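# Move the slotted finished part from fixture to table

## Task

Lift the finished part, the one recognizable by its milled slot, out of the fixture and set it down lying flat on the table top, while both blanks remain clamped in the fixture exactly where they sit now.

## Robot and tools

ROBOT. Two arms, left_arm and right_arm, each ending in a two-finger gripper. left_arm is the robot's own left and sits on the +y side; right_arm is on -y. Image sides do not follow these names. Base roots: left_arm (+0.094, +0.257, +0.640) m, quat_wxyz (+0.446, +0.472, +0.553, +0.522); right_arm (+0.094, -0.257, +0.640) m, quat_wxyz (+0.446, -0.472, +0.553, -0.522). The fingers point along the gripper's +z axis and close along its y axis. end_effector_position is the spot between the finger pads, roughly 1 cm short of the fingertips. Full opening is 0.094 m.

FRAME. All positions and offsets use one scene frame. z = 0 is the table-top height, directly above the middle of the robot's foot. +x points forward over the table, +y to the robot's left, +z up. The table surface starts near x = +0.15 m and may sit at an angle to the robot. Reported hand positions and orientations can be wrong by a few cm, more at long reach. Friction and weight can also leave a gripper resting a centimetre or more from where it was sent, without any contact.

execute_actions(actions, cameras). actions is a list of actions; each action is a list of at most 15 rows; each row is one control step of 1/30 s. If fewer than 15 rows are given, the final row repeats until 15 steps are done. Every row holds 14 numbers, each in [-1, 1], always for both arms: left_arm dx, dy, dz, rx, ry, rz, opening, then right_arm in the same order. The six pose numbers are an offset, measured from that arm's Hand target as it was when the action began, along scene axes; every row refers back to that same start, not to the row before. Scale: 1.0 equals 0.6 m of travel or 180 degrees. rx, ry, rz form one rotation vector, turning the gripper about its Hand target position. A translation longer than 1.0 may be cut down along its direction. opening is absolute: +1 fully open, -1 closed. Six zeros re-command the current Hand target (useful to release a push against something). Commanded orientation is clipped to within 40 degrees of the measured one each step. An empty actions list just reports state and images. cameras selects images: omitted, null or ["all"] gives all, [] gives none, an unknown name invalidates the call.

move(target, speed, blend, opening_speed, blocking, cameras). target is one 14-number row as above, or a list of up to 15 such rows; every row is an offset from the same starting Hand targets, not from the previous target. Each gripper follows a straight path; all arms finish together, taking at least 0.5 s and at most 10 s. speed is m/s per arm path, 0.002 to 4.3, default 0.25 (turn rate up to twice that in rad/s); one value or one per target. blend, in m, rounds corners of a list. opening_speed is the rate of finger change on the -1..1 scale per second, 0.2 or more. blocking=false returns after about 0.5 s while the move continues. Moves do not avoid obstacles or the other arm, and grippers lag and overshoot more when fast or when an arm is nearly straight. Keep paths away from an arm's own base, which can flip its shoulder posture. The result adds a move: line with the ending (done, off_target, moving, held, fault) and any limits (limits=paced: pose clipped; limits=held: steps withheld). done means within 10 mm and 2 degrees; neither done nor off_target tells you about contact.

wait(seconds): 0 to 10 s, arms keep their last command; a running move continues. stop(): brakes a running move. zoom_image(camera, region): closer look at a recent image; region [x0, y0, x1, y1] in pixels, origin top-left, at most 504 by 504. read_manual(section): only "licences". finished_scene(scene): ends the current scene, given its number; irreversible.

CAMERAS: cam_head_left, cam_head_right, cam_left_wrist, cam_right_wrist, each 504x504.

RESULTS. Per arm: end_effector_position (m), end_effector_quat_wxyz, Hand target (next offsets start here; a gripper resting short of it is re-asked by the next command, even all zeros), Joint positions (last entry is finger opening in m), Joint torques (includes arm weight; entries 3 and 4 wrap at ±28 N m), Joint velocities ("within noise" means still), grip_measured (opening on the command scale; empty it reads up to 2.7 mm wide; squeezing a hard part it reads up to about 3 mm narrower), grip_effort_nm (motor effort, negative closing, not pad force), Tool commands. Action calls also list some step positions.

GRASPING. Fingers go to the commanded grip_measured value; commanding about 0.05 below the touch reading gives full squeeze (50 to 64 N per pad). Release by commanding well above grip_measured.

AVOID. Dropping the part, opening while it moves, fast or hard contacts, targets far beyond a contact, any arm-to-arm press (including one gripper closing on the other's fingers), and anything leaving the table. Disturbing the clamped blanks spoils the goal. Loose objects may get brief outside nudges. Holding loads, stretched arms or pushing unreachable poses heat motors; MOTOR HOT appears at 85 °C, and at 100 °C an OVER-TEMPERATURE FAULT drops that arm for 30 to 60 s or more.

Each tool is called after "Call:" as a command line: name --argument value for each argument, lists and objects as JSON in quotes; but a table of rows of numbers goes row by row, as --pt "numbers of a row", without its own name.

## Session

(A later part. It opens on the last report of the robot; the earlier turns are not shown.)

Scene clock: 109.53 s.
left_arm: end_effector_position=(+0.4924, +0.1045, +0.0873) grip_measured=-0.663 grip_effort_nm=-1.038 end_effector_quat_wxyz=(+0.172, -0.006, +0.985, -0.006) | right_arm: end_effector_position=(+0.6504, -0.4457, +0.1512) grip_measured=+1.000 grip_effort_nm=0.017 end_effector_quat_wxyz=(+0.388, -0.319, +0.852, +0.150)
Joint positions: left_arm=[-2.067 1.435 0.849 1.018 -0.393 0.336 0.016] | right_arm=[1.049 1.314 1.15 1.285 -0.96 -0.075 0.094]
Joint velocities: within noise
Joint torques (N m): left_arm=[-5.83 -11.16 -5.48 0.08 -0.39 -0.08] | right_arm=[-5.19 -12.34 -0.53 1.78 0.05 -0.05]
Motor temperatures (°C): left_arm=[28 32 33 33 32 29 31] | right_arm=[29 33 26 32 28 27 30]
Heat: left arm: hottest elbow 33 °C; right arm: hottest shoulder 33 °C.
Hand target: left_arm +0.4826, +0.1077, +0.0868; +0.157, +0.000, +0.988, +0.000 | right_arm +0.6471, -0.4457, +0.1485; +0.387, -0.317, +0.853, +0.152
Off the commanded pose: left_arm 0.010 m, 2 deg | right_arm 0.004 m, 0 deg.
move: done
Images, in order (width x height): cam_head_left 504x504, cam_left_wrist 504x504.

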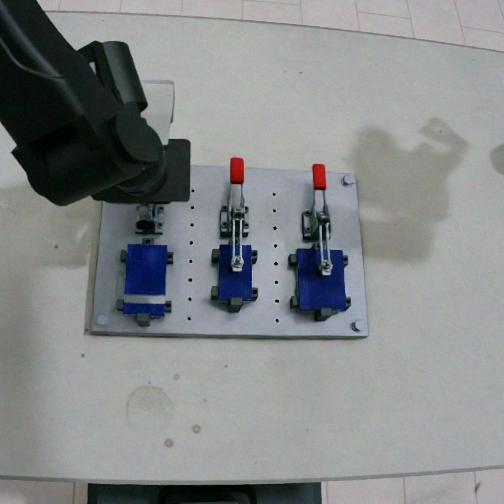

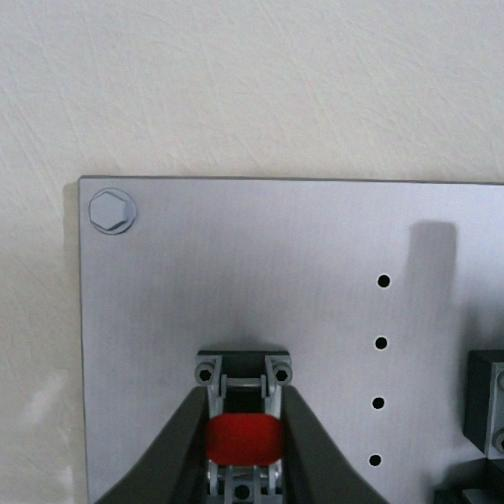

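Call:
move --target '[0, 0, 0, 0, 0, 0, -0.3, 0,0,0,0,0,0, 1]' --opening_speed 0.5 --cameras '["cam_head_left", "cam_left_wrist"]'

Call:
zoom_image --camera "cam_left_wrist" --region '[150, 320, 350, 504]'

Scene clock: 111.73 s.
left_arm: end_effector_position=(+0.4896, +0.1058, +0.0863) grip_measured=-0.304 grip_effort_nm=0.129 end_effector_quat_wxyz=(+0.166, -0.004, +0.986, -0.001) | right_arm: end_effector_position=(+0.6504, -0.4457, +0.1512) grip_measured=+1.000 grip_effort_nm=0.017 end_effector_quat_wxyz=(+0.388, -0.319, +0.852, +0.150)
Joint positions: left_arm=[-2.067 1.435 0.849 1.007 -0.406 0.336 0.033] | right_arm=[1.049 1.314 1.15 1.285 -0.96 -0.075 0.094]
Joint velocities: within noise
Joint torques (N m): left_arm=[-5.77 -11.11 -5.49 0.55 0.06 -0.08] | right_arm=[-5.25 -12.4 -0.51 1.78 0.05 -0.05]
Motor temperatures (°C): left_arm=[28 32 33 33 32 29 31] | right_arm=[29 33 26 32 28 27 30]
Heat: left arm: hottest elbow 33 °C; right arm: hottest shoulder 33 °C.
Hand target: left_arm +0.4825, +0.1076, +0.0868; +0.157, +0.000, +0.988, +0.000 | right_arm +0.6471, -0.4457, +0.1485; +0.387, -0.317, +0.853, +0.152
Off the commanded pose: left_arm 0.007 m, 1 deg | right_arm 0.004 m, 0 deg.
move: done
Images, in order (width x height): cam_head_left 504x504, cam_left_wrist 504x504.

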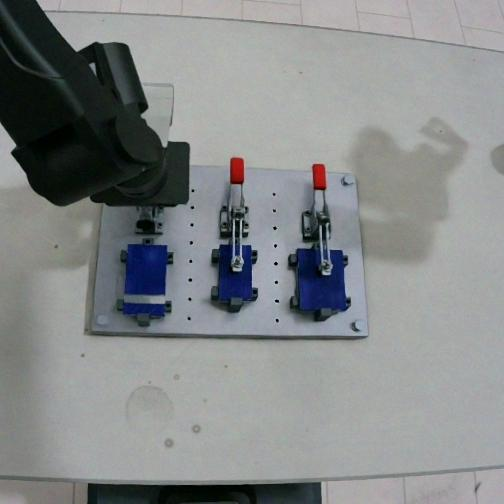

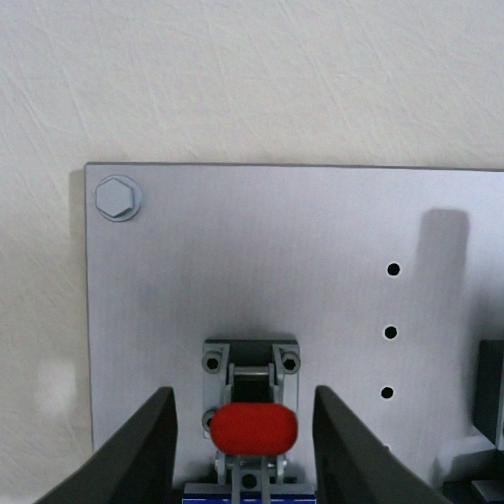

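Scaled by 2.520 from the camera's 504x504 image, which has a finer 720x720 frame.

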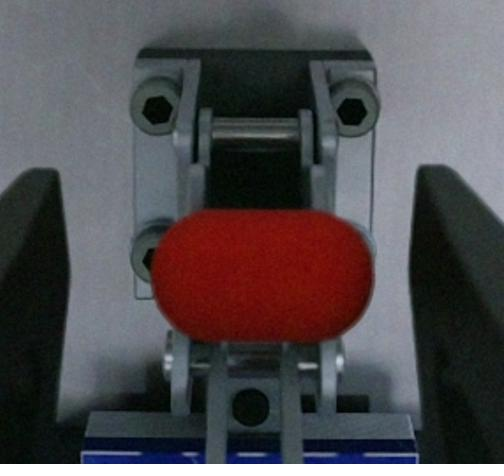

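Call:
move --target '[0.0, 0, 0.2, 0, 0, 0, 0.1, 0,0,0,0,0,0, 1]' --speed 0.15 --cameras '["cam_head_left","cam_head_right", "cam_left_wrist"]'

Call:
zoom_image --camera "cam_left_wrist" --region '[100, 250, 400, 504]'

Call:
zoom_image --camera "cam_head_right" --region '[0, 140, 110, 340]'

Scene clock: 114.33 s.
left_arm: end_effector_position=(+0.4870, +0.1102, +0.1971) grip_measured=+0.097 grip_effort_nm=0.134 end_effector_quat_wxyz=(+0.156, -0.006, +0.988, +0.005) | right_arm: end_effector_position=(+0.6504, -0.4457, +0.1512) grip_measured=+1.000 grip_effort_nm=0.017 end_effector_quat_wxyz=(+0.388, -0.319, +0.852, +0.150)
Joint positions: left_arm=[-2.223 1.185 0.604 1.023 -0.567 0.402 0.052] | right_arm=[1.049 1.314 1.15 1.285 -0.96 -0.075 0.094]
Joint velocities: within noise
Joint torques (N m): left_arm=[-6.48 -10.7 -6.45 1.43 0.06 0.09] | right_arm=[-5.25 -12.34 -0.51 1.78 0.05 -0.05]
Motor temperatures (°C): left_arm=[28 32 33 33 32 29 31] | right_arm=[29 34 26 32 28 27 30]
Heat: left arm: hottest elbow 33 °C; right arm: hottest shoulder 34 °C.
Hand target: left_arm +0.4825, +0.1076, +0.2068; +0.157, +0.000, +0.988, +0.000 | right_arm +0.6471, -0.4457, +0.1485; +0.387, -0.317, +0.853, +0.152
Off the commanded pose: left_arm 0.011 m, 1 deg | right_arm 0.004 m, 0 deg.
move: off_target (left_arm)
Images, in order (width x height): cam_head_left 504x504, cam_head_right 504x504, cam_left_wrist 504x504.

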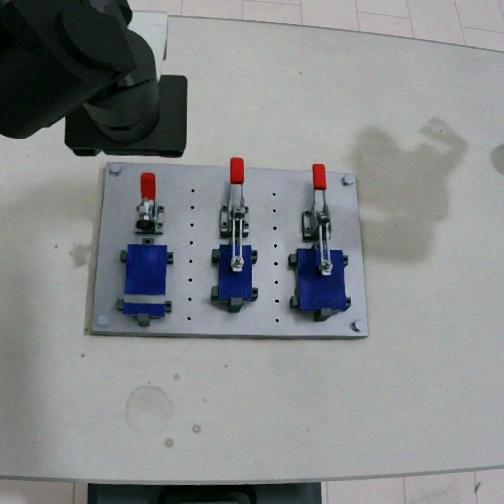

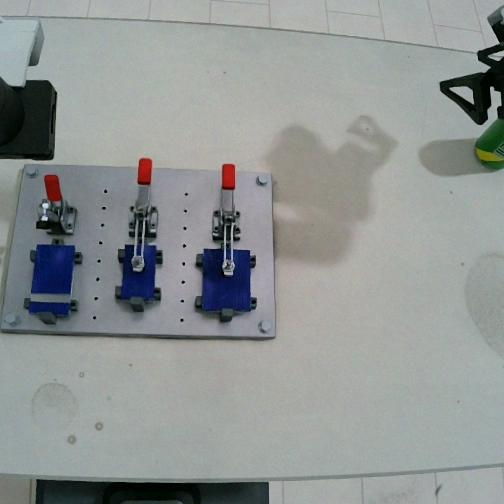

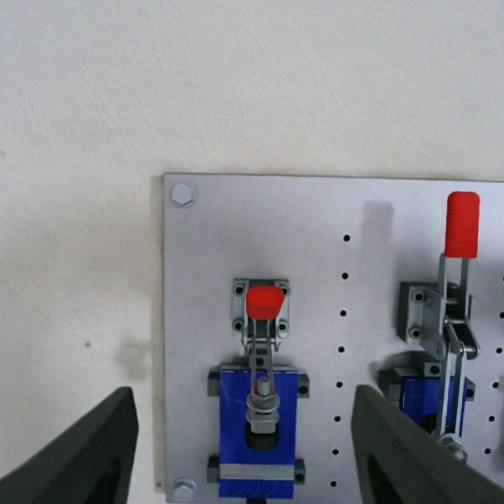

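Scaled by 1.680 from the camera's 504x504 image, which has a finer 720x720 frame.

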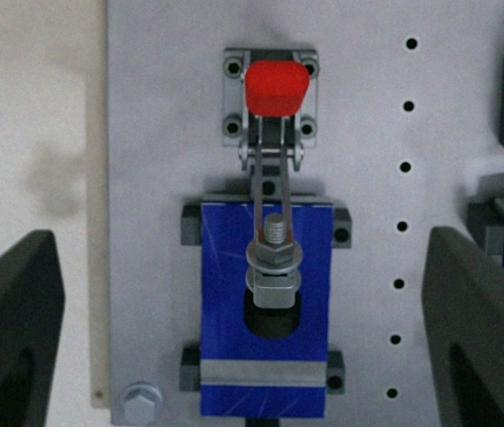

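Scaled by 2.520 from the camera's 504x504 image, which has a finer 720x720 frame.

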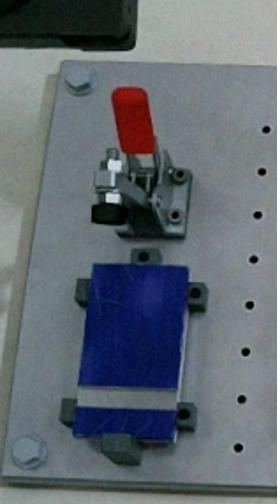

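Call:
zoom_image --camera "cam_head_left" --region '[90, 140, 200, 340]'

Scaled by 2.520 from the camera's 504x504 image, which has a finer 720x720 frame.

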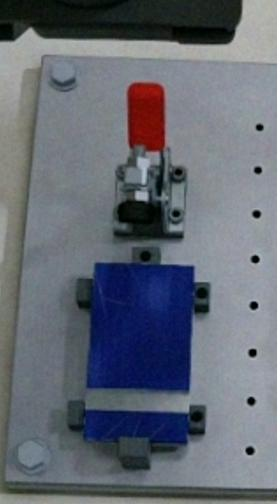

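Call:
move --pt "0.0875 0 -0.02 0 0.1 0 -0.98 0 0 0 0 0 0 1" --pt "0.0875 0 -0.17 0 0.1 0 -0.98 0 0 0 0 0 0 1" --speed 0.15 --cameras '["cam_head_left","cam_head_right", "cam_left_wrist"]'

Scene clock: 150.07 s.
left_arm: end_effector_position=(+0.5348, +0.1027, +0.1086) grip_measured=-0.977 grip_effort_nm=-0.159 end_effector_quat_wxyz=(+0.000, +0.008, +1.000, -0.005) | right_arm: end_effector_position=(+0.6504, -0.4457, +0.1512) grip_measured=+1.000 grip_effort_nm=0.017 end_effector_quat_wxyz=(+0.388, -0.319, +0.852, +0.150)
Joint positions: left_arm=[-2.149 1.215 0.998 0.284 -0.567 0.21 0.001] | right_arm=[1.049 1.314 1.15 1.285 -0.96 -0.075 0.094]
Joint velocities: within noise
Joint torques (N m): left_arm=[-4.95 -12.34 -1.76 0.44 0.12 -0.27] | right_arm=[-5.19 -12.34 -0.53 1.78 0.05 -0.05]
Motor temperatures (°C): left_arm=[28 31 34 33 31 29 30] | right_arm=[29 34 26 32 28 27 30]
Heat: left arm: hottest elbow 34 °C; right arm: hottest shoulder 34 °C.
Hand target: left_arm +0.5350, +0.1075, +0.1048; +0.001, +0.000, +1.000, +0.000 | right_arm +0.6471, -0.4457, +0.1485; +0.387, -0.317, +0.853, +0.152
Off the commanded pose: left_arm 0.006 m, 1 deg | right_arm 0.004 m, 0 deg.
move: done
Images, in order (width x height): cam_head_left 504x504, cam_head_right 504x504, cam_left_wrist 504x504.

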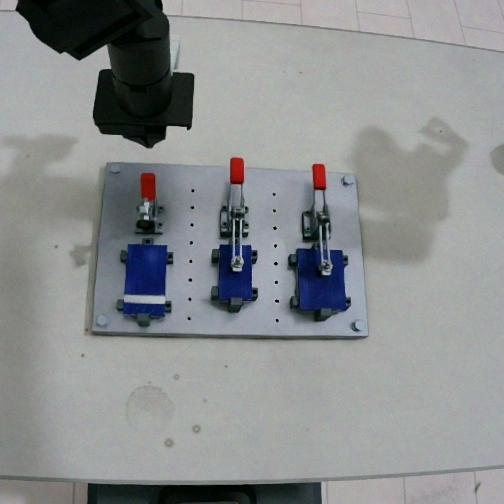

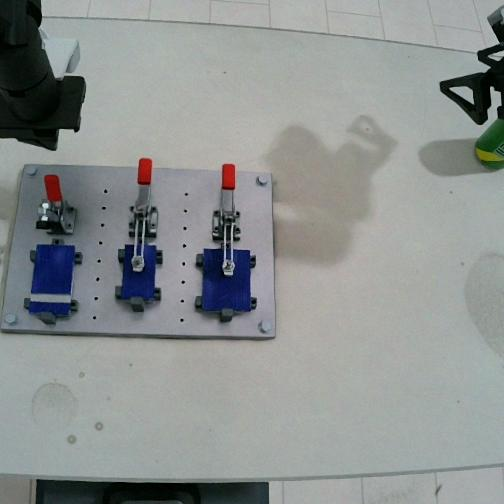

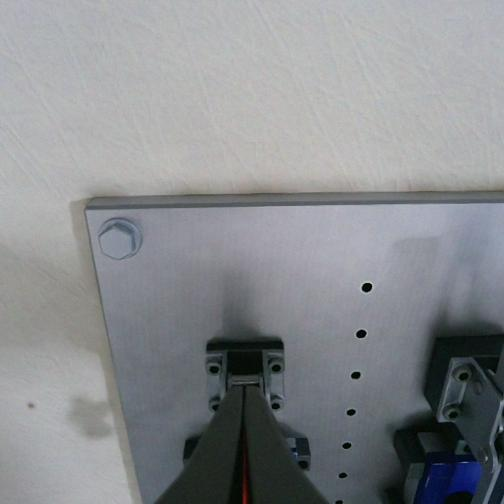

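Call:
move --target '[-0.09, 0.004, 0.0, 0, 0, 0, -0.98, 0,0,0,0,0,0, 1]' --speed 0.08 --cameras '["cam_head_left","cam_head_right", "cam_left_wrist"]'

Call:
zoom_image --camera "cam_head_left" --region '[90, 140, 200, 340]'

Call:
zoom_image --camera "cam_head_right" --region '[0, 140, 110, 340]'

Scene clock: 152.33 s.
left_arm: end_effector_position=(+0.4922, +0.1050, +0.1064) grip_measured=-0.977 grip_effort_nm=-0.139 end_effector_quat_wxyz=(+0.006, +0.004, +1.000, -0.005) | right_arm: end_effector_position=(+0.6504, -0.4457, +0.1512) grip_measured=+1.000 grip_effort_nm=0.017 end_effector_quat_wxyz=(+0.388, -0.319, +0.852, +0.150)
Joint positions: left_arm=[-2.124 1.248 0.905 0.421 -0.54 0.207 0.001] | right_arm=[1.049 1.314 1.15 1.285 -0.96 -0.075 0.094]
Joint velocities: within noise
Joint torques (N m): left_arm=[-4.72 -11.4 -4.7 0.96 0.12 -0.24] | right_arm=[-5.19 -12.4 -0.51 1.78 0.05 -0.05]
Motor temperatures (°C): left_arm=[28 31 34 33 31 29 30] | right_arm=[29 34 26 32 28 27 30]
Heat: left arm: hottest elbow 34 °C; right arm: hottest shoulder 34 °C.
Hand target: left_arm +0.4809, +0.1100, +0.1048; +0.000, +0.000, +1.000, +0.000 | right_arm +0.6471, -0.4457, +0.1485; +0.387, -0.317, +0.853, +0.152
Off the commanded pose: left_arm 0.012 m, 1 deg | right_arm 0.004 m, 0 deg.
move: off_target (left_arm)
Images, in order (width x height): cam_head_left 504x504, cam_head_right 504x504, cam_left_wrist 504x504.

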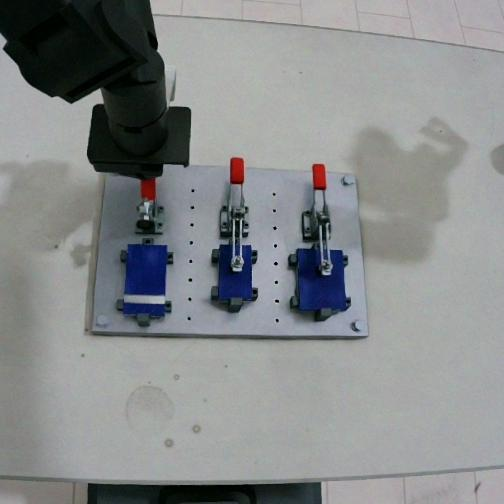

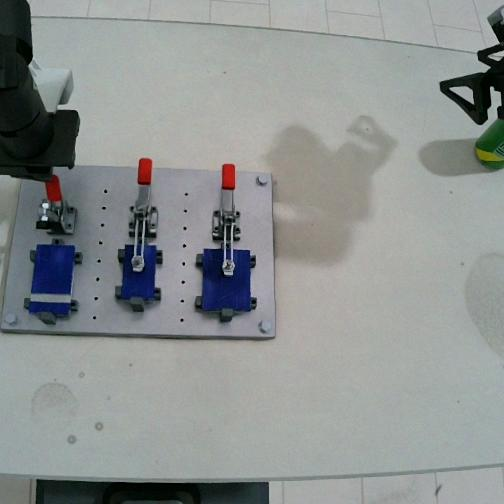

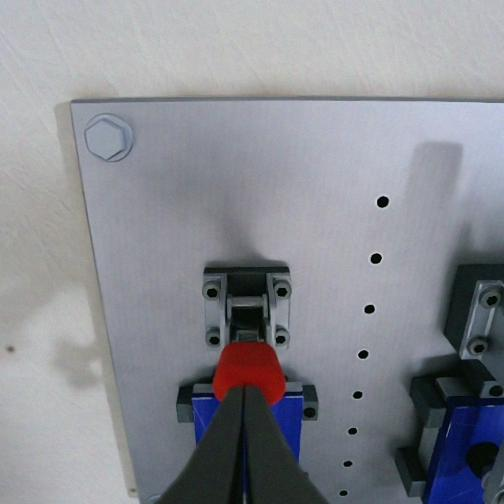

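Scaled by 2.520 from the camera's 504x504 image, which has a finer 720x720 frame.

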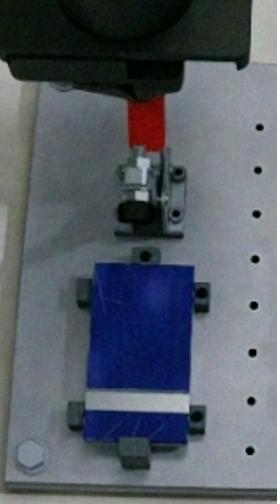

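Scaled by 2.520 from the camera's 504x504 image, which has a finer 720x720 frame.

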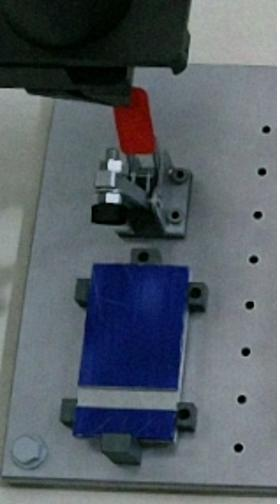

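Call:
move --pt "0.0 0.0 0.05 0 0 0 -0.98 0 0 0 0 0 0 1" --pt "0.1 0.0 0.03 0 0 0 -0.98 0 0 0 0 0 0 1" --pt "0.1 0.0 -0.04 0 0 0 -0.98 0 0 0 0 0 0 1" --pt "0.05 0.0 -0.04 0 0 0 -0.98 0 0 0 0 0 0 1" --speed '[0.15,0.15,0.15,0.06]' --cameras '["cam_head_left","cam_head_right", "cam_left_wrist"]'

Call:
zoom_image --camera "cam_head_right" --region '[0, 140, 110, 340]'

Scene clock: 160.93 s.
left_arm: end_effector_position=(+0.5233, +0.1056, +0.0837) grip_measured=-0.977 grip_effort_nm=-0.149 end_effector_quat_wxyz=(+0.006, +0.004, +1.000, -0.005) | right_arm: end_effector_position=(+0.6504, -0.4457, +0.1512) grip_measured=+1.000 grip_effort_nm=0.022 end_effector_quat_wxyz=(+0.388, -0.319, +0.852, +0.150)
Joint positions: left_arm=[-2.106 1.275 1.016 0.339 -0.523 0.206 0.001] | right_arm=[1.049 1.314 1.15 1.285 -0.96 -0.075 0.094]
Joint velocities: within noise
Joint torques (N m): left_arm=[-4.95 -12.16 -3.99 0.95 0.12 -0.24] | right_arm=[-5.25 -12.34 -0.51 1.78 0.05 -0.05]
Motor temperatures (°C): left_arm=[28 31 33 33 31 28 29] | right_arm=[29 34 26 32 28 27 30]
Heat: left arm: hottest elbow 33 °C; right arm: hottest shoulder 34 °C.
Hand target: left_arm +0.5111, +0.1100, +0.0809; +0.001, +0.000, +1.000, +0.000 | right_arm +0.6471, -0.4457, +0.1485; +0.387, -0.317, +0.853, +0.152
Off the commanded pose: left_arm 0.013 m, 1 deg | right_arm 0.004 m, 0 deg.
move: off_target (left_arm)
Images, in order (width x height): cam_head_left 504x504, cam_head_right 504x504, cam_left_wrist 504x504.

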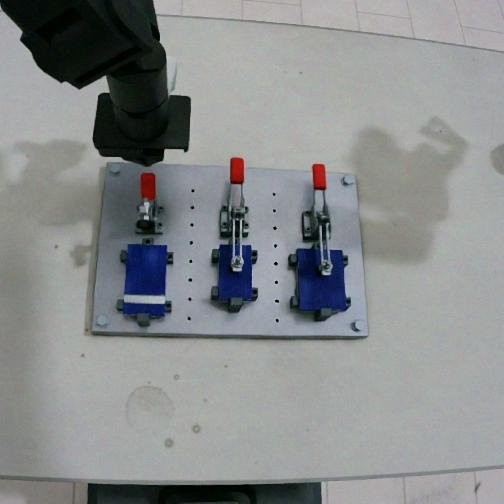

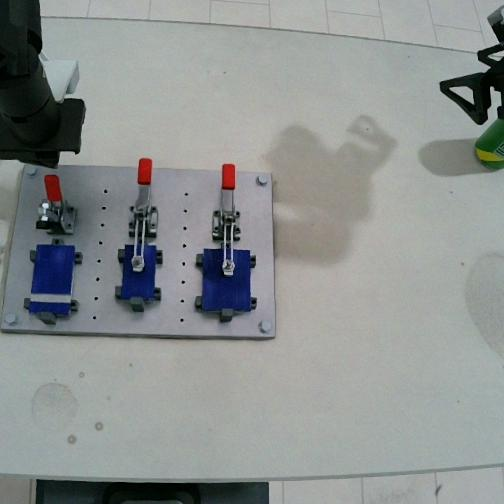

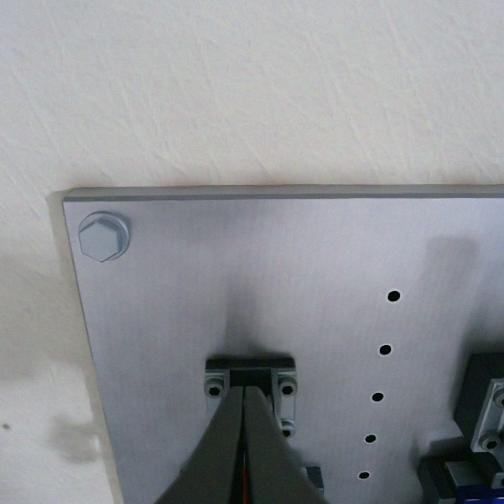

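Scaled by 2.520 from the camera's 504x504 image, which has a finer 720x720 frame.

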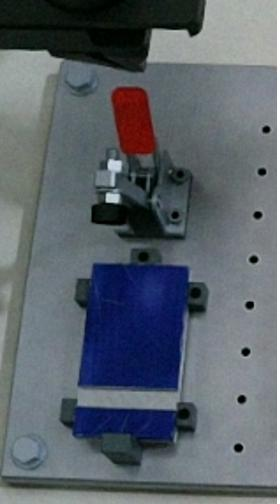

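Call:
move --target '[-0.05, 0.0, 0.01, 0, 0, 0, -0.98, 0,0,0,0,0,0, 1]' --speed 0.06 --cameras '["cam_head_left","cam_head_right", "cam_left_wrist"]'

Call:
zoom_image --camera "cam_head_right" --region '[0, 140, 110, 340]'

Scene clock: 163.03 s.
left_arm: end_effector_position=(+0.5033, +0.1064, +0.0900) grip_measured=-0.977 grip_effort_nm=-0.144 end_effector_quat_wxyz=(+0.015, -0.001, +1.000, -0.004) | right_arm: end_effector_position=(+0.6504, -0.4457, +0.1512) grip_measured=+1.000 grip_effort_nm=0.017 end_effector_quat_wxyz=(+0.388, -0.319, +0.852, +0.150)
Joint positions: left_arm=[-2.103 1.278 0.952 0.426 -0.517 0.205 0.001] | right_arm=[1.049 1.314 1.15 1.285 -0.96 -0.075 0.094]
Joint velocities: within noise
Joint torques (N m): left_arm=[-4.6 -10.99 -5.33 0.79 0.1 -0.24] | right_arm=[-5.19 -12.4 -0.53 1.78 0.05 -0.05]
Motor temperatures (°C): left_arm=[28 31 33 33 31 28 29] | right_arm=[29 34 26 32 28 27 30]
Heat: left arm: hottest elbow 33 °C; right arm: hottest shoulder 34 °C.
Hand target: left_arm +0.4810, +0.1100, +0.0868; +0.001, +0.000, +1.000, +0.000 | right_arm +0.6471, -0.4457, +0.1485; +0.387, -0.317, +0.853, +0.152
Off the commanded pose: left_arm 0.023 m, 2 deg | right_arm 0.004 m, 0 deg.
move: off_target (left_arm)
Images, in order (width x height): cam_head_left 504x504, cam_head_right 504x504, cam_left_wrist 504x504.

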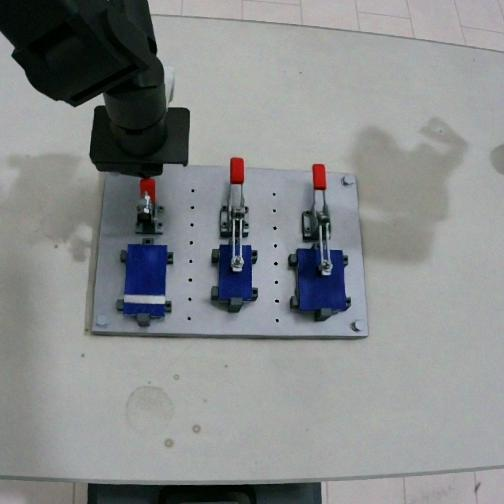

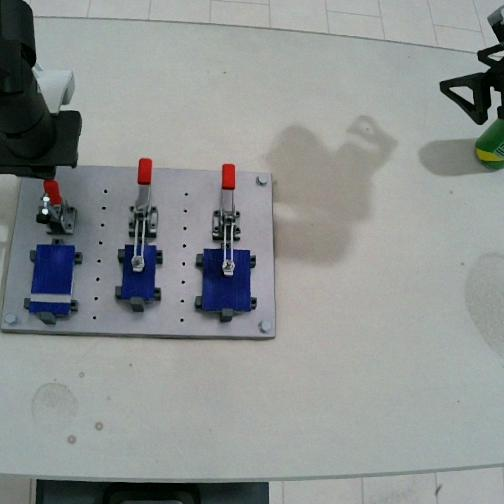

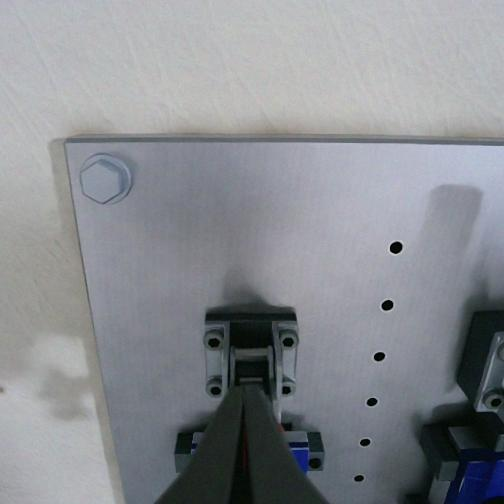

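Scaled by 2.520 from the camera's 504x504 image, which has a finer 720x720 frame.

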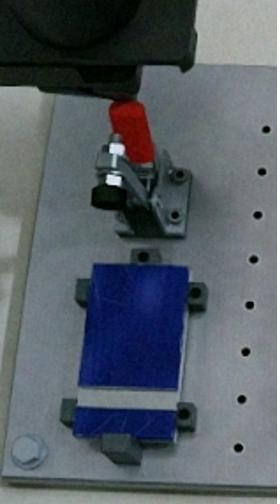

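Call:
move --target '[-0.045, 0.0, 0.012, 0, 0, 0, -0.98, 0,0,0,0,0,0, 1]' --speed 0.06 --cameras '["cam_head_left","cam_head_right", "cam_left_wrist"]'

Call:
zoom_image --camera "cam_head_right" --region '[0, 140, 110, 340]'

Scene clock: 164.87 s.
left_arm: end_effector_position=(+0.4919, +0.1083, +0.0965) grip_measured=-0.977 grip_effort_nm=-0.144 end_effector_quat_wxyz=(+0.029, -0.010, +1.000, -0.002) | right_arm: end_effector_position=(+0.6504, -0.4457, +0.1512) grip_measured=+1.000 grip_effort_nm=0.022 end_effector_quat_wxyz=(+0.388, -0.319, +0.852, +0.150)
Joint positions: left_arm=[-2.102 1.28 0.902 0.511 -0.514 0.205 0.001] | right_arm=[1.049 1.314 1.15 1.285 -0.96 -0.075 0.094]
Joint velocities: within noise
Joint torques (N m): left_arm=[-4.54 -9.93 -7.12 0.39 0.05 -0.23] | right_arm=[-5.25 -12.4 -0.53 1.78 0.05 -0.05]
Motor temperatures (°C): left_arm=[28 31 33 33 31 28 29] | right_arm=[29 34 26 32 28 27 30]
Heat: left arm: hottest elbow 33 °C; right arm: hottest shoulder 34 °C.
Hand target: left_arm +0.4542, +0.1099, +0.0941; +0.001, +0.000, +1.000, +0.000 | right_arm +0.6471, -0.4457, +0.1485; +0.387, -0.317, +0.853, +0.152
Off the commanded pose: left_arm 0.038 m, 3 deg | right_arm 0.004 m, 0 deg.
move: off_target (left_arm)
Images, in order (width x height): cam_head_left 504x504, cam_head_right 504x504, cam_left_wrist 504x504.

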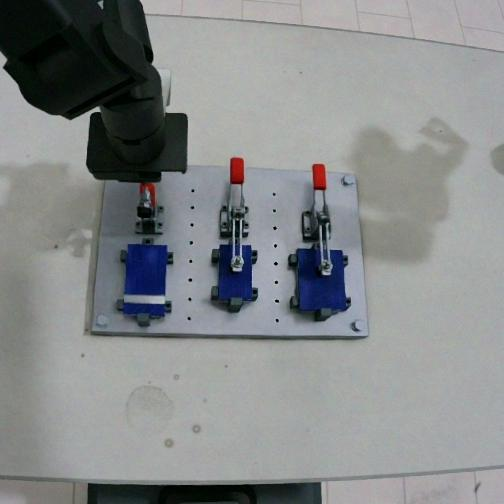

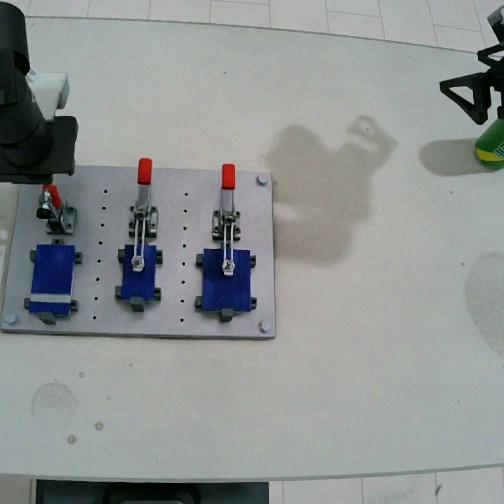

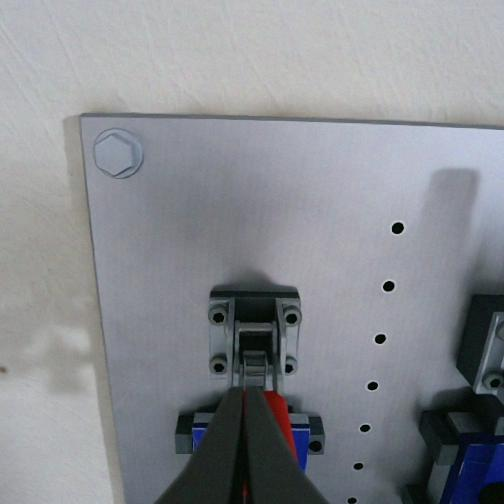

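Scaled by 2.520 from the camera's 504x504 image, which has a finer 720x720 frame.

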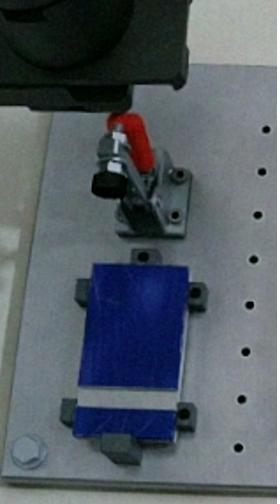

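Call:
move --pt "0.07 0.0 0.0 0 0 0 -0.98 0 0 0 0 0 0 1" --pt "0.09 0.0 0.15 0 0 0 -0.98 0 0 0 0 0 0 1" --speed 0.15 --cameras '["cam_head_left","cam_head_right", "cam_left_wrist"]'

Call:
zoom_image --camera "cam_head_right" --region '[0, 140, 110, 340]'

Call:
zoom_image --camera "cam_head_left" --region '[90, 140, 200, 340]'

Call:
zoom_image --camera "cam_left_wrist" --region '[140, 260, 340, 504]'

Scene clock: 168.20 s.
left_arm: end_effector_position=(+0.5130, +0.1146, +0.1768) grip_measured=-0.977 grip_effort_nm=-0.144 end_effector_quat_wxyz=(+0.005, -0.004, +1.000, +0.007) | right_arm: end_effector_position=(+0.6504, -0.4457, +0.1512) grip_measured=+1.000 grip_effort_nm=0.017 end_effector_quat_wxyz=(+0.388, -0.319, +0.852, +0.150)
Joint positions: left_arm=[-2.229 1.059 0.809 0.339 -0.67 0.205 0.001] | right_arm=[1.049 1.314 1.15 1.285 -0.96 -0.075 0.094]
Joint velocities: within noise
Joint torques (N m): left_arm=[-6.36 -12.22 -3.73 0.01 -0.01 -0.08] | right_arm=[-5.25 -12.4 -0.51 1.78 0.05 -0.05]
Motor temperatures (°C): left_arm=[28 31 33 33 31 28 29] | right_arm=[29 34 26 32 27 27 30]
Heat: left arm: hottest elbow 33 °C; right arm: hottest shoulder 34 °C.
Hand target: left_arm +0.5080, +0.1098, +0.1841; +0.001, +0.000, +1.000, -0.001 | right_arm +0.6471, -0.4457, +0.1485; +0.387, -0.317, +0.853, +0.152
Off the commanded pose: left_arm 0.010 m, 1 deg | right_arm 0.004 m, 0 deg.
move: done
Images, in order (width x height): cam_head_left 504x504, cam_head_right 504x504, cam_left_wrist 504x504.

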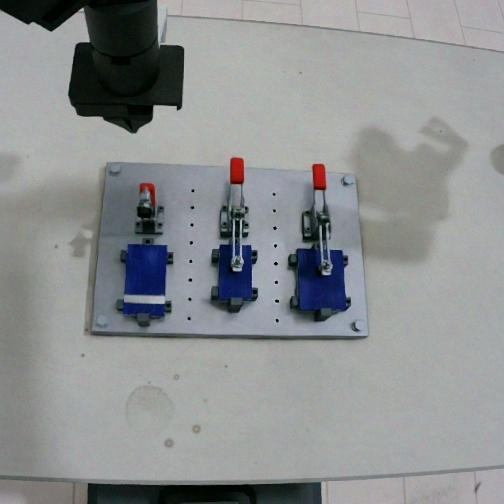

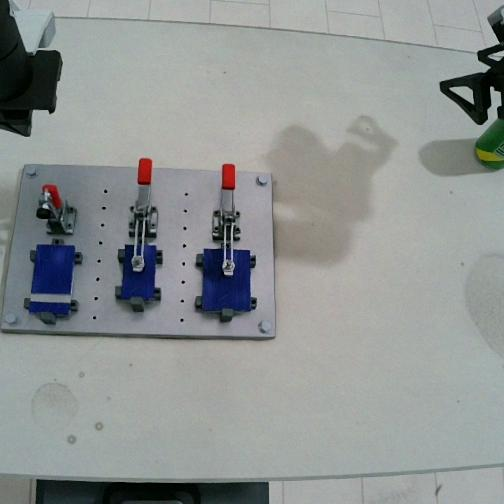

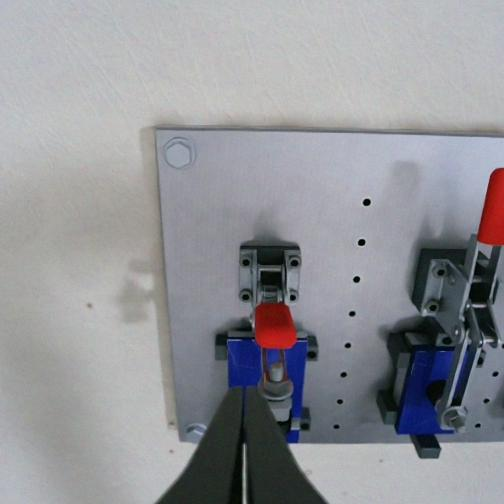

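Scaled by 2.520 from the camera's 504x504 image, which has a finer 720x720 frame.

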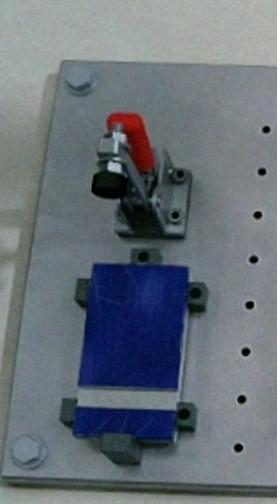

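Scaled by 2.520 from the camera's 504x504 image, which has a finer 720x720 frame.

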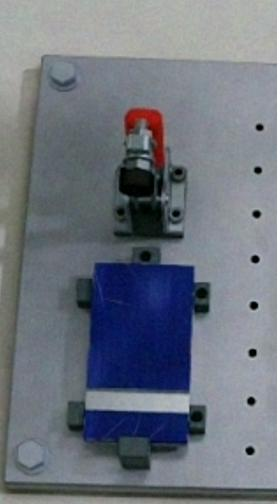

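Scaled by 2.066 from the camera's 504x504 image, which has a finer 720x720 frame.

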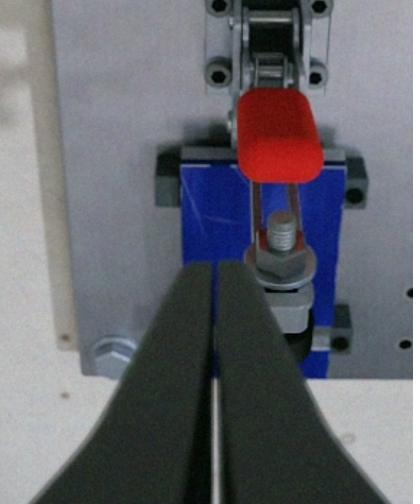

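Call:
move --pt "0.05 -0.007 -0.1 0 0 0 -0.98 0 0 0 0 0 0 1" --pt "0.05 -0.007 -0.155 0 0 0 -0.98 0 0 0 0 0 0 1" --pt "-0.12 -0.007 -0.145 0 0 0 -0.98 0 0 0 0 0 0 1" --speed '[0.15,0.15,0.08]' --cameras '["cam_head_left","cam_head_right", "cam_left_wrist"]'

Call:
zoom_image --camera "cam_head_right" --region '[0, 140, 110, 340]'

Call:
zoom_image --camera "cam_head_left" --region '[90, 140, 200, 340]'

Scene clock: 175.10 s.
left_arm: end_effector_position=(+0.4891, +0.1035, +0.1012) grip_measured=-0.977 grip_effort_nm=-0.149 end_effector_quat_wxyz=(+0.043, -0.018, +0.999, -0.004) | right_arm: end_effector_position=(+0.6504, -0.4457, +0.1512) grip_measured=+1.000 grip_effort_nm=0.022 end_effector_quat_wxyz=(+0.388, -0.319, +0.852, +0.150)
Joint positions: left_arm=[-2.114 1.288 0.879 0.573 -0.517 0.204 0.001] | right_arm=[1.049 1.314 1.15 1.285 -0.96 -0.075 0.094]
Joint velocities: within noise
Joint torques (N m): left_arm=[-3.9 -8.82 -8.46 0.34 -0.07 -0.23] | right_arm=[-5.25 -12.34 -0.51 1.78 0.05 -0.05]
Motor temperatures (°C): left_arm=[28 31 33 33 31 28 29] | right_arm=[29 34 26 32 27 27 30]
Heat: left arm: hottest elbow 33 °C; right arm: hottest shoulder 34 °C.
Hand target: left_arm +0.4361, +0.1058, +0.0971; +0.001, +0.000, +1.000, +0.000 | right_arm +0.6471, -0.4457, +0.1485; +0.387, -0.317, +0.853, +0.152
Off the commanded pose: left_arm 0.053 m, 5 deg | right_arm 0.004 m, 0 deg.
move: off_target (left_arm)
Images, in order (width x height): cam_head_left 504x504, cam_head_right 504x504, cam_left_wrist 504x504.

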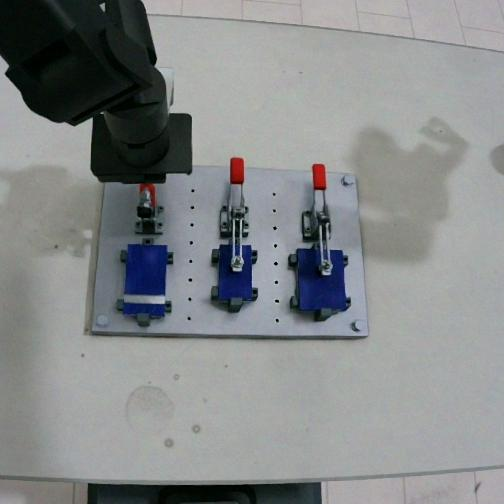

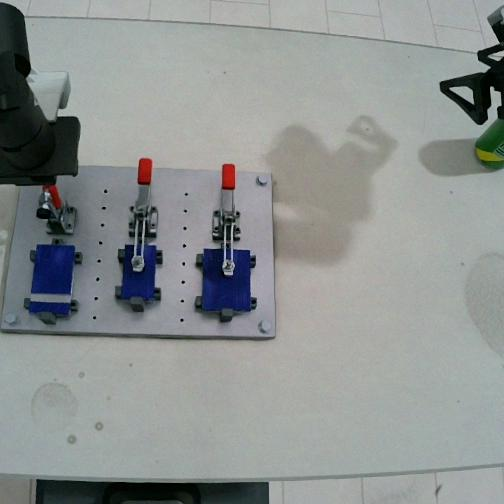

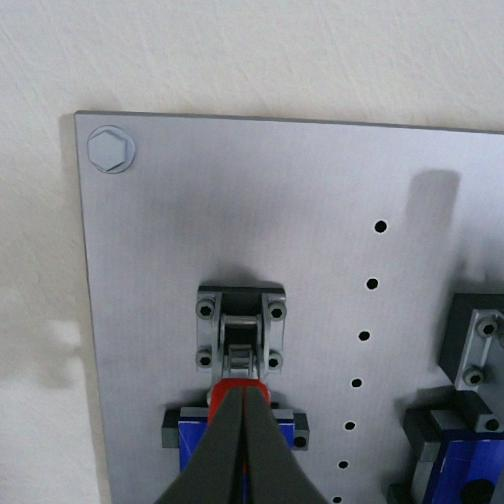

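Scaled by 2.520 from the camera's 504x504 image, which has a finer 720x720 frame.

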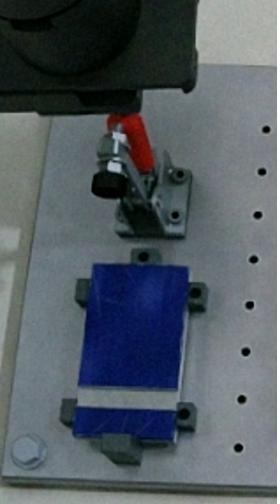

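Scaled by 2.520 from the camera's 504x504 image, which has a finer 720x720 frame.

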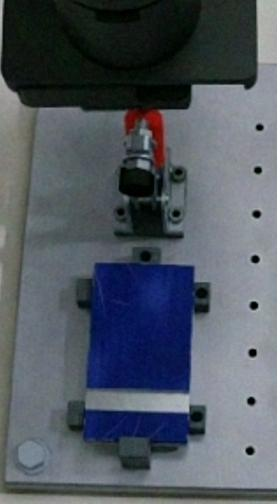

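Call:
move --pt "0.155 0 0.01 0 0 0 -0.98 0 0 0 0 0 0 1" --pt "0.1 0 0.19 0 0 0 -0.98 0 0 0 0 0 0 1" --pt "-0.0968 0 0.1 0 -0.1944 0 -0.98 0 0 0 0 0 0 1" --speed '[0.15,0.2,0.2]' --cameras '["cam_head_left","cam_head_right", "cam_left_wrist"]'

Call:
zoom_image --camera "cam_left_wrist" --region '[100, 150, 400, 450]'

Scene clock: 206.53 s.
left_arm: end_effector_position=(+0.3875, +0.0990, +0.1547) grip_measured=-0.977 grip_effort_nm=-0.134 end_effector_quat_wxyz=(+0.221, +0.009, +0.975, -0.034) | right_arm: end_effector_position=(+0.6504, -0.4457, +0.1512) grip_measured=+1.000 grip_effort_nm=0.012 end_effector_quat_wxyz=(+0.388, -0.319, +0.852, +0.150)
Joint positions: left_arm=[-2.079 1.614 0.577 1.548 -0.309 0.389 0.001] | right_arm=[1.049 1.314 1.15 1.285 -0.96 -0.075 0.094]
Joint velocities: within noise
Joint torques (N m): left_arm=[-4.89 -7.3 -8.54 1.63 0.3 -0.14] | right_arm=[-5.25 -12.4 -0.51 1.78 0.05 -0.05]
Motor temperatures (°C): left_arm=[28 31 35 33 31 28 29] | right_arm=[29 34 26 32 27 27 30]
Heat: left arm: hottest elbow 35 °C; right arm: hottest shoulder 34 °C.
Hand target: left_arm +0.3779, +0.1056, +0.1570; +0.301, +0.000, +0.954, -0.001 | right_arm +0.6471, -0.4457, +0.1485; +0.387, -0.317, +0.853, +0.152
Off the commanded pose: left_arm 0.012 m, 10 deg | right_arm 0.004 m, 0 deg.
joint sent to its limit (left arm) — joint 4 (wrist pitch), upper limit. The joint targets are off in orientation, not in position.
move: off_target (left_arm)
Images, in order (width x height): cam_head_left 504x504, cam_head_right 504x504, cam_left_wrist 504x504.

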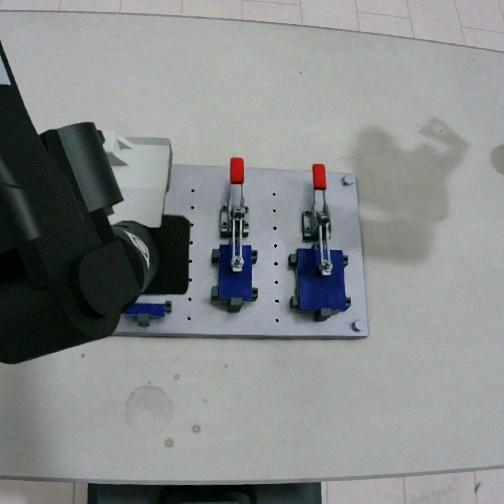

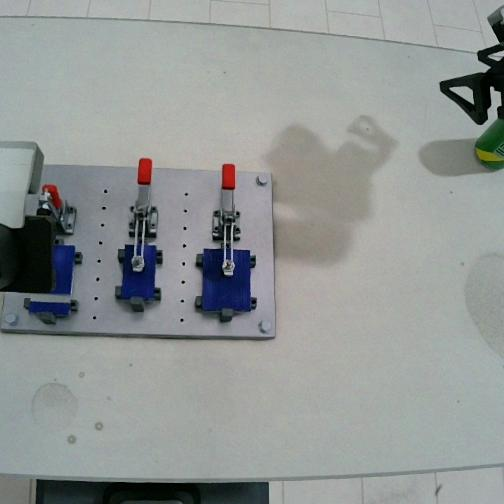

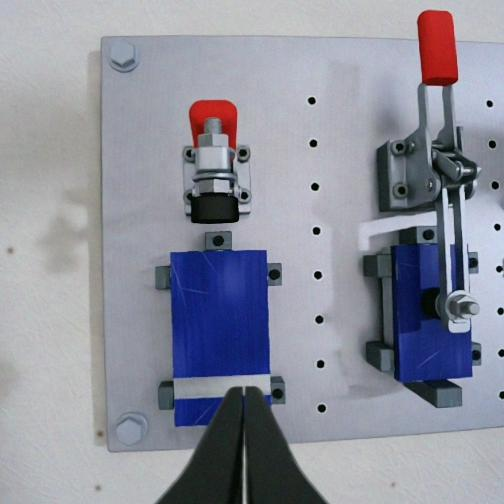

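Scaled by 1.680 from the camera's 504x504 image, which has a finer 720x720 frame.

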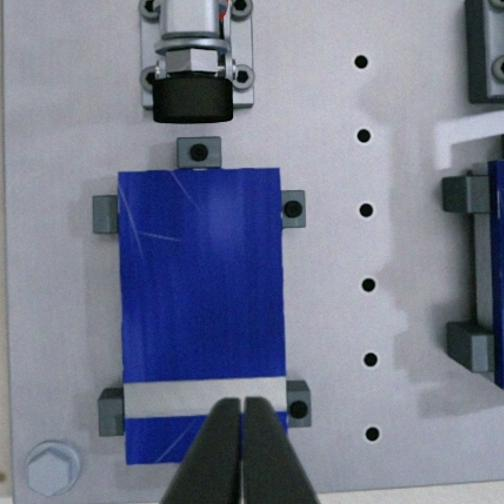

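Call:
move --target '[-0.003, 0.0023, -0.103, 0, 0.0333, 0, 0.5, 0,0,0,0,0,0, 1]' --speed 0.12 --cameras '["cam_head_left","cam_head_right", "cam_left_wrist"]'

Call:
zoom_image --camera "cam_left_wrist" --region '[60, 100, 440, 504]'

Scene clock: 219.67 s.
left_arm: end_effector_position=(+0.3770, +0.1012, +0.0972) grip_measured=+0.497 grip_effort_nm=0.134 end_effector_quat_wxyz=(+0.227, +0.010, +0.974, -0.011) | right_arm: end_effector_position=(+0.6504, -0.4457, +0.1512) grip_measured=+1.000 grip_effort_nm=0.022 end_effector_quat_wxyz=(+0.388, -0.319, +0.852, +0.150)
Joint positions: left_arm=[-2.018 1.746 0.727 1.549 -0.294 0.376 0.07] | right_arm=[1.049 1.314 1.15 1.285 -0.96 -0.075 0.094]
Joint velocities: within noise
Joint torques (N m): left_arm=[-5.36 -7 -6.6 1.68 0.24 -0.26] | right_arm=[-5.25 -12.4 -0.51 1.78 0.05 -0.05]
Motor temperatures (°C): left_arm=[28 31 35 33 31 28 29] | right_arm=[29 34 26 32 27 27 30]
Heat: left arm: hottest elbow 35 °C; right arm: hottest shoulder 34 °C.
Hand target: left_arm +0.3762, +0.1071, +0.0952; +0.251, +0.000, +0.968, +0.000 | right_arm +0.6471, -0.4457, +0.1485; +0.387, -0.317, +0.853, +0.152
Off the commanded pose: left_arm 0.006 m, 3 deg | right_arm 0.004 m, 0 deg.
joint sent to its limit (left arm) — joint 4 (wrist pitch), upper limit. The joint targets still meet the commanded pose.
move: off_target (left_arm)
Images, in order (width x height): cam_head_left 504x504, cam_head_right 504x504, cam_left_wrist 504x504.

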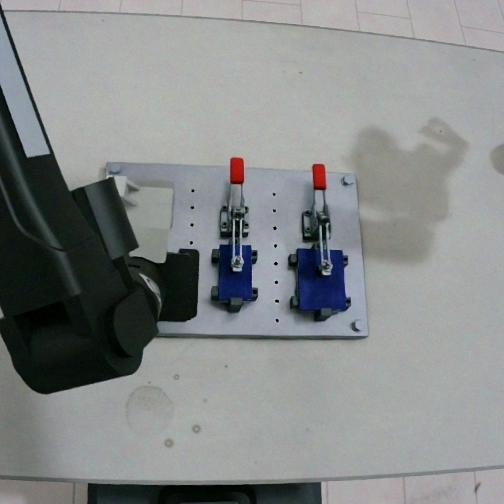

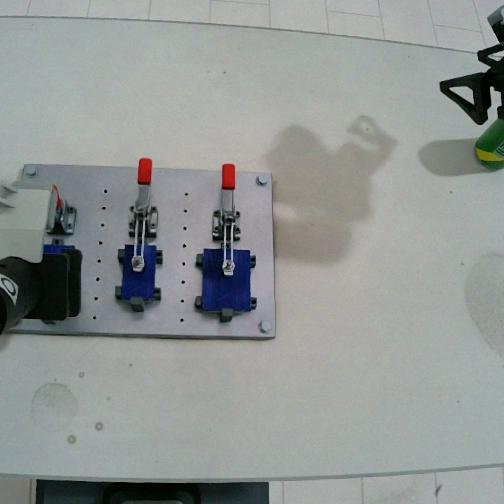

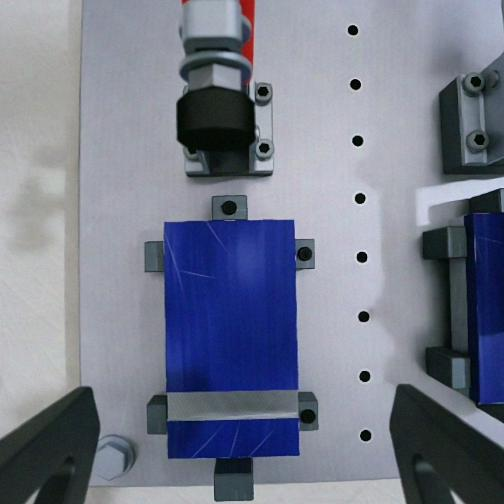

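Scaled by 1.248 from the camera's 504x504 image, which has a finer 720x720 frame.

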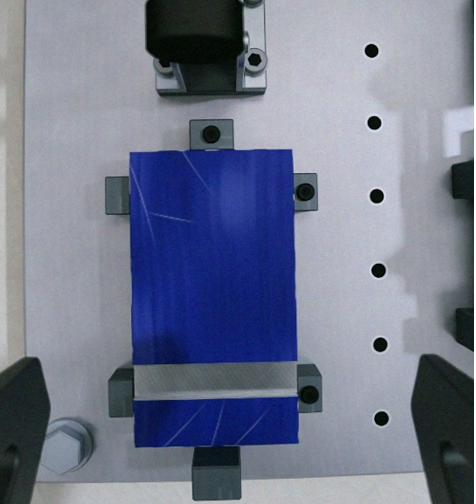

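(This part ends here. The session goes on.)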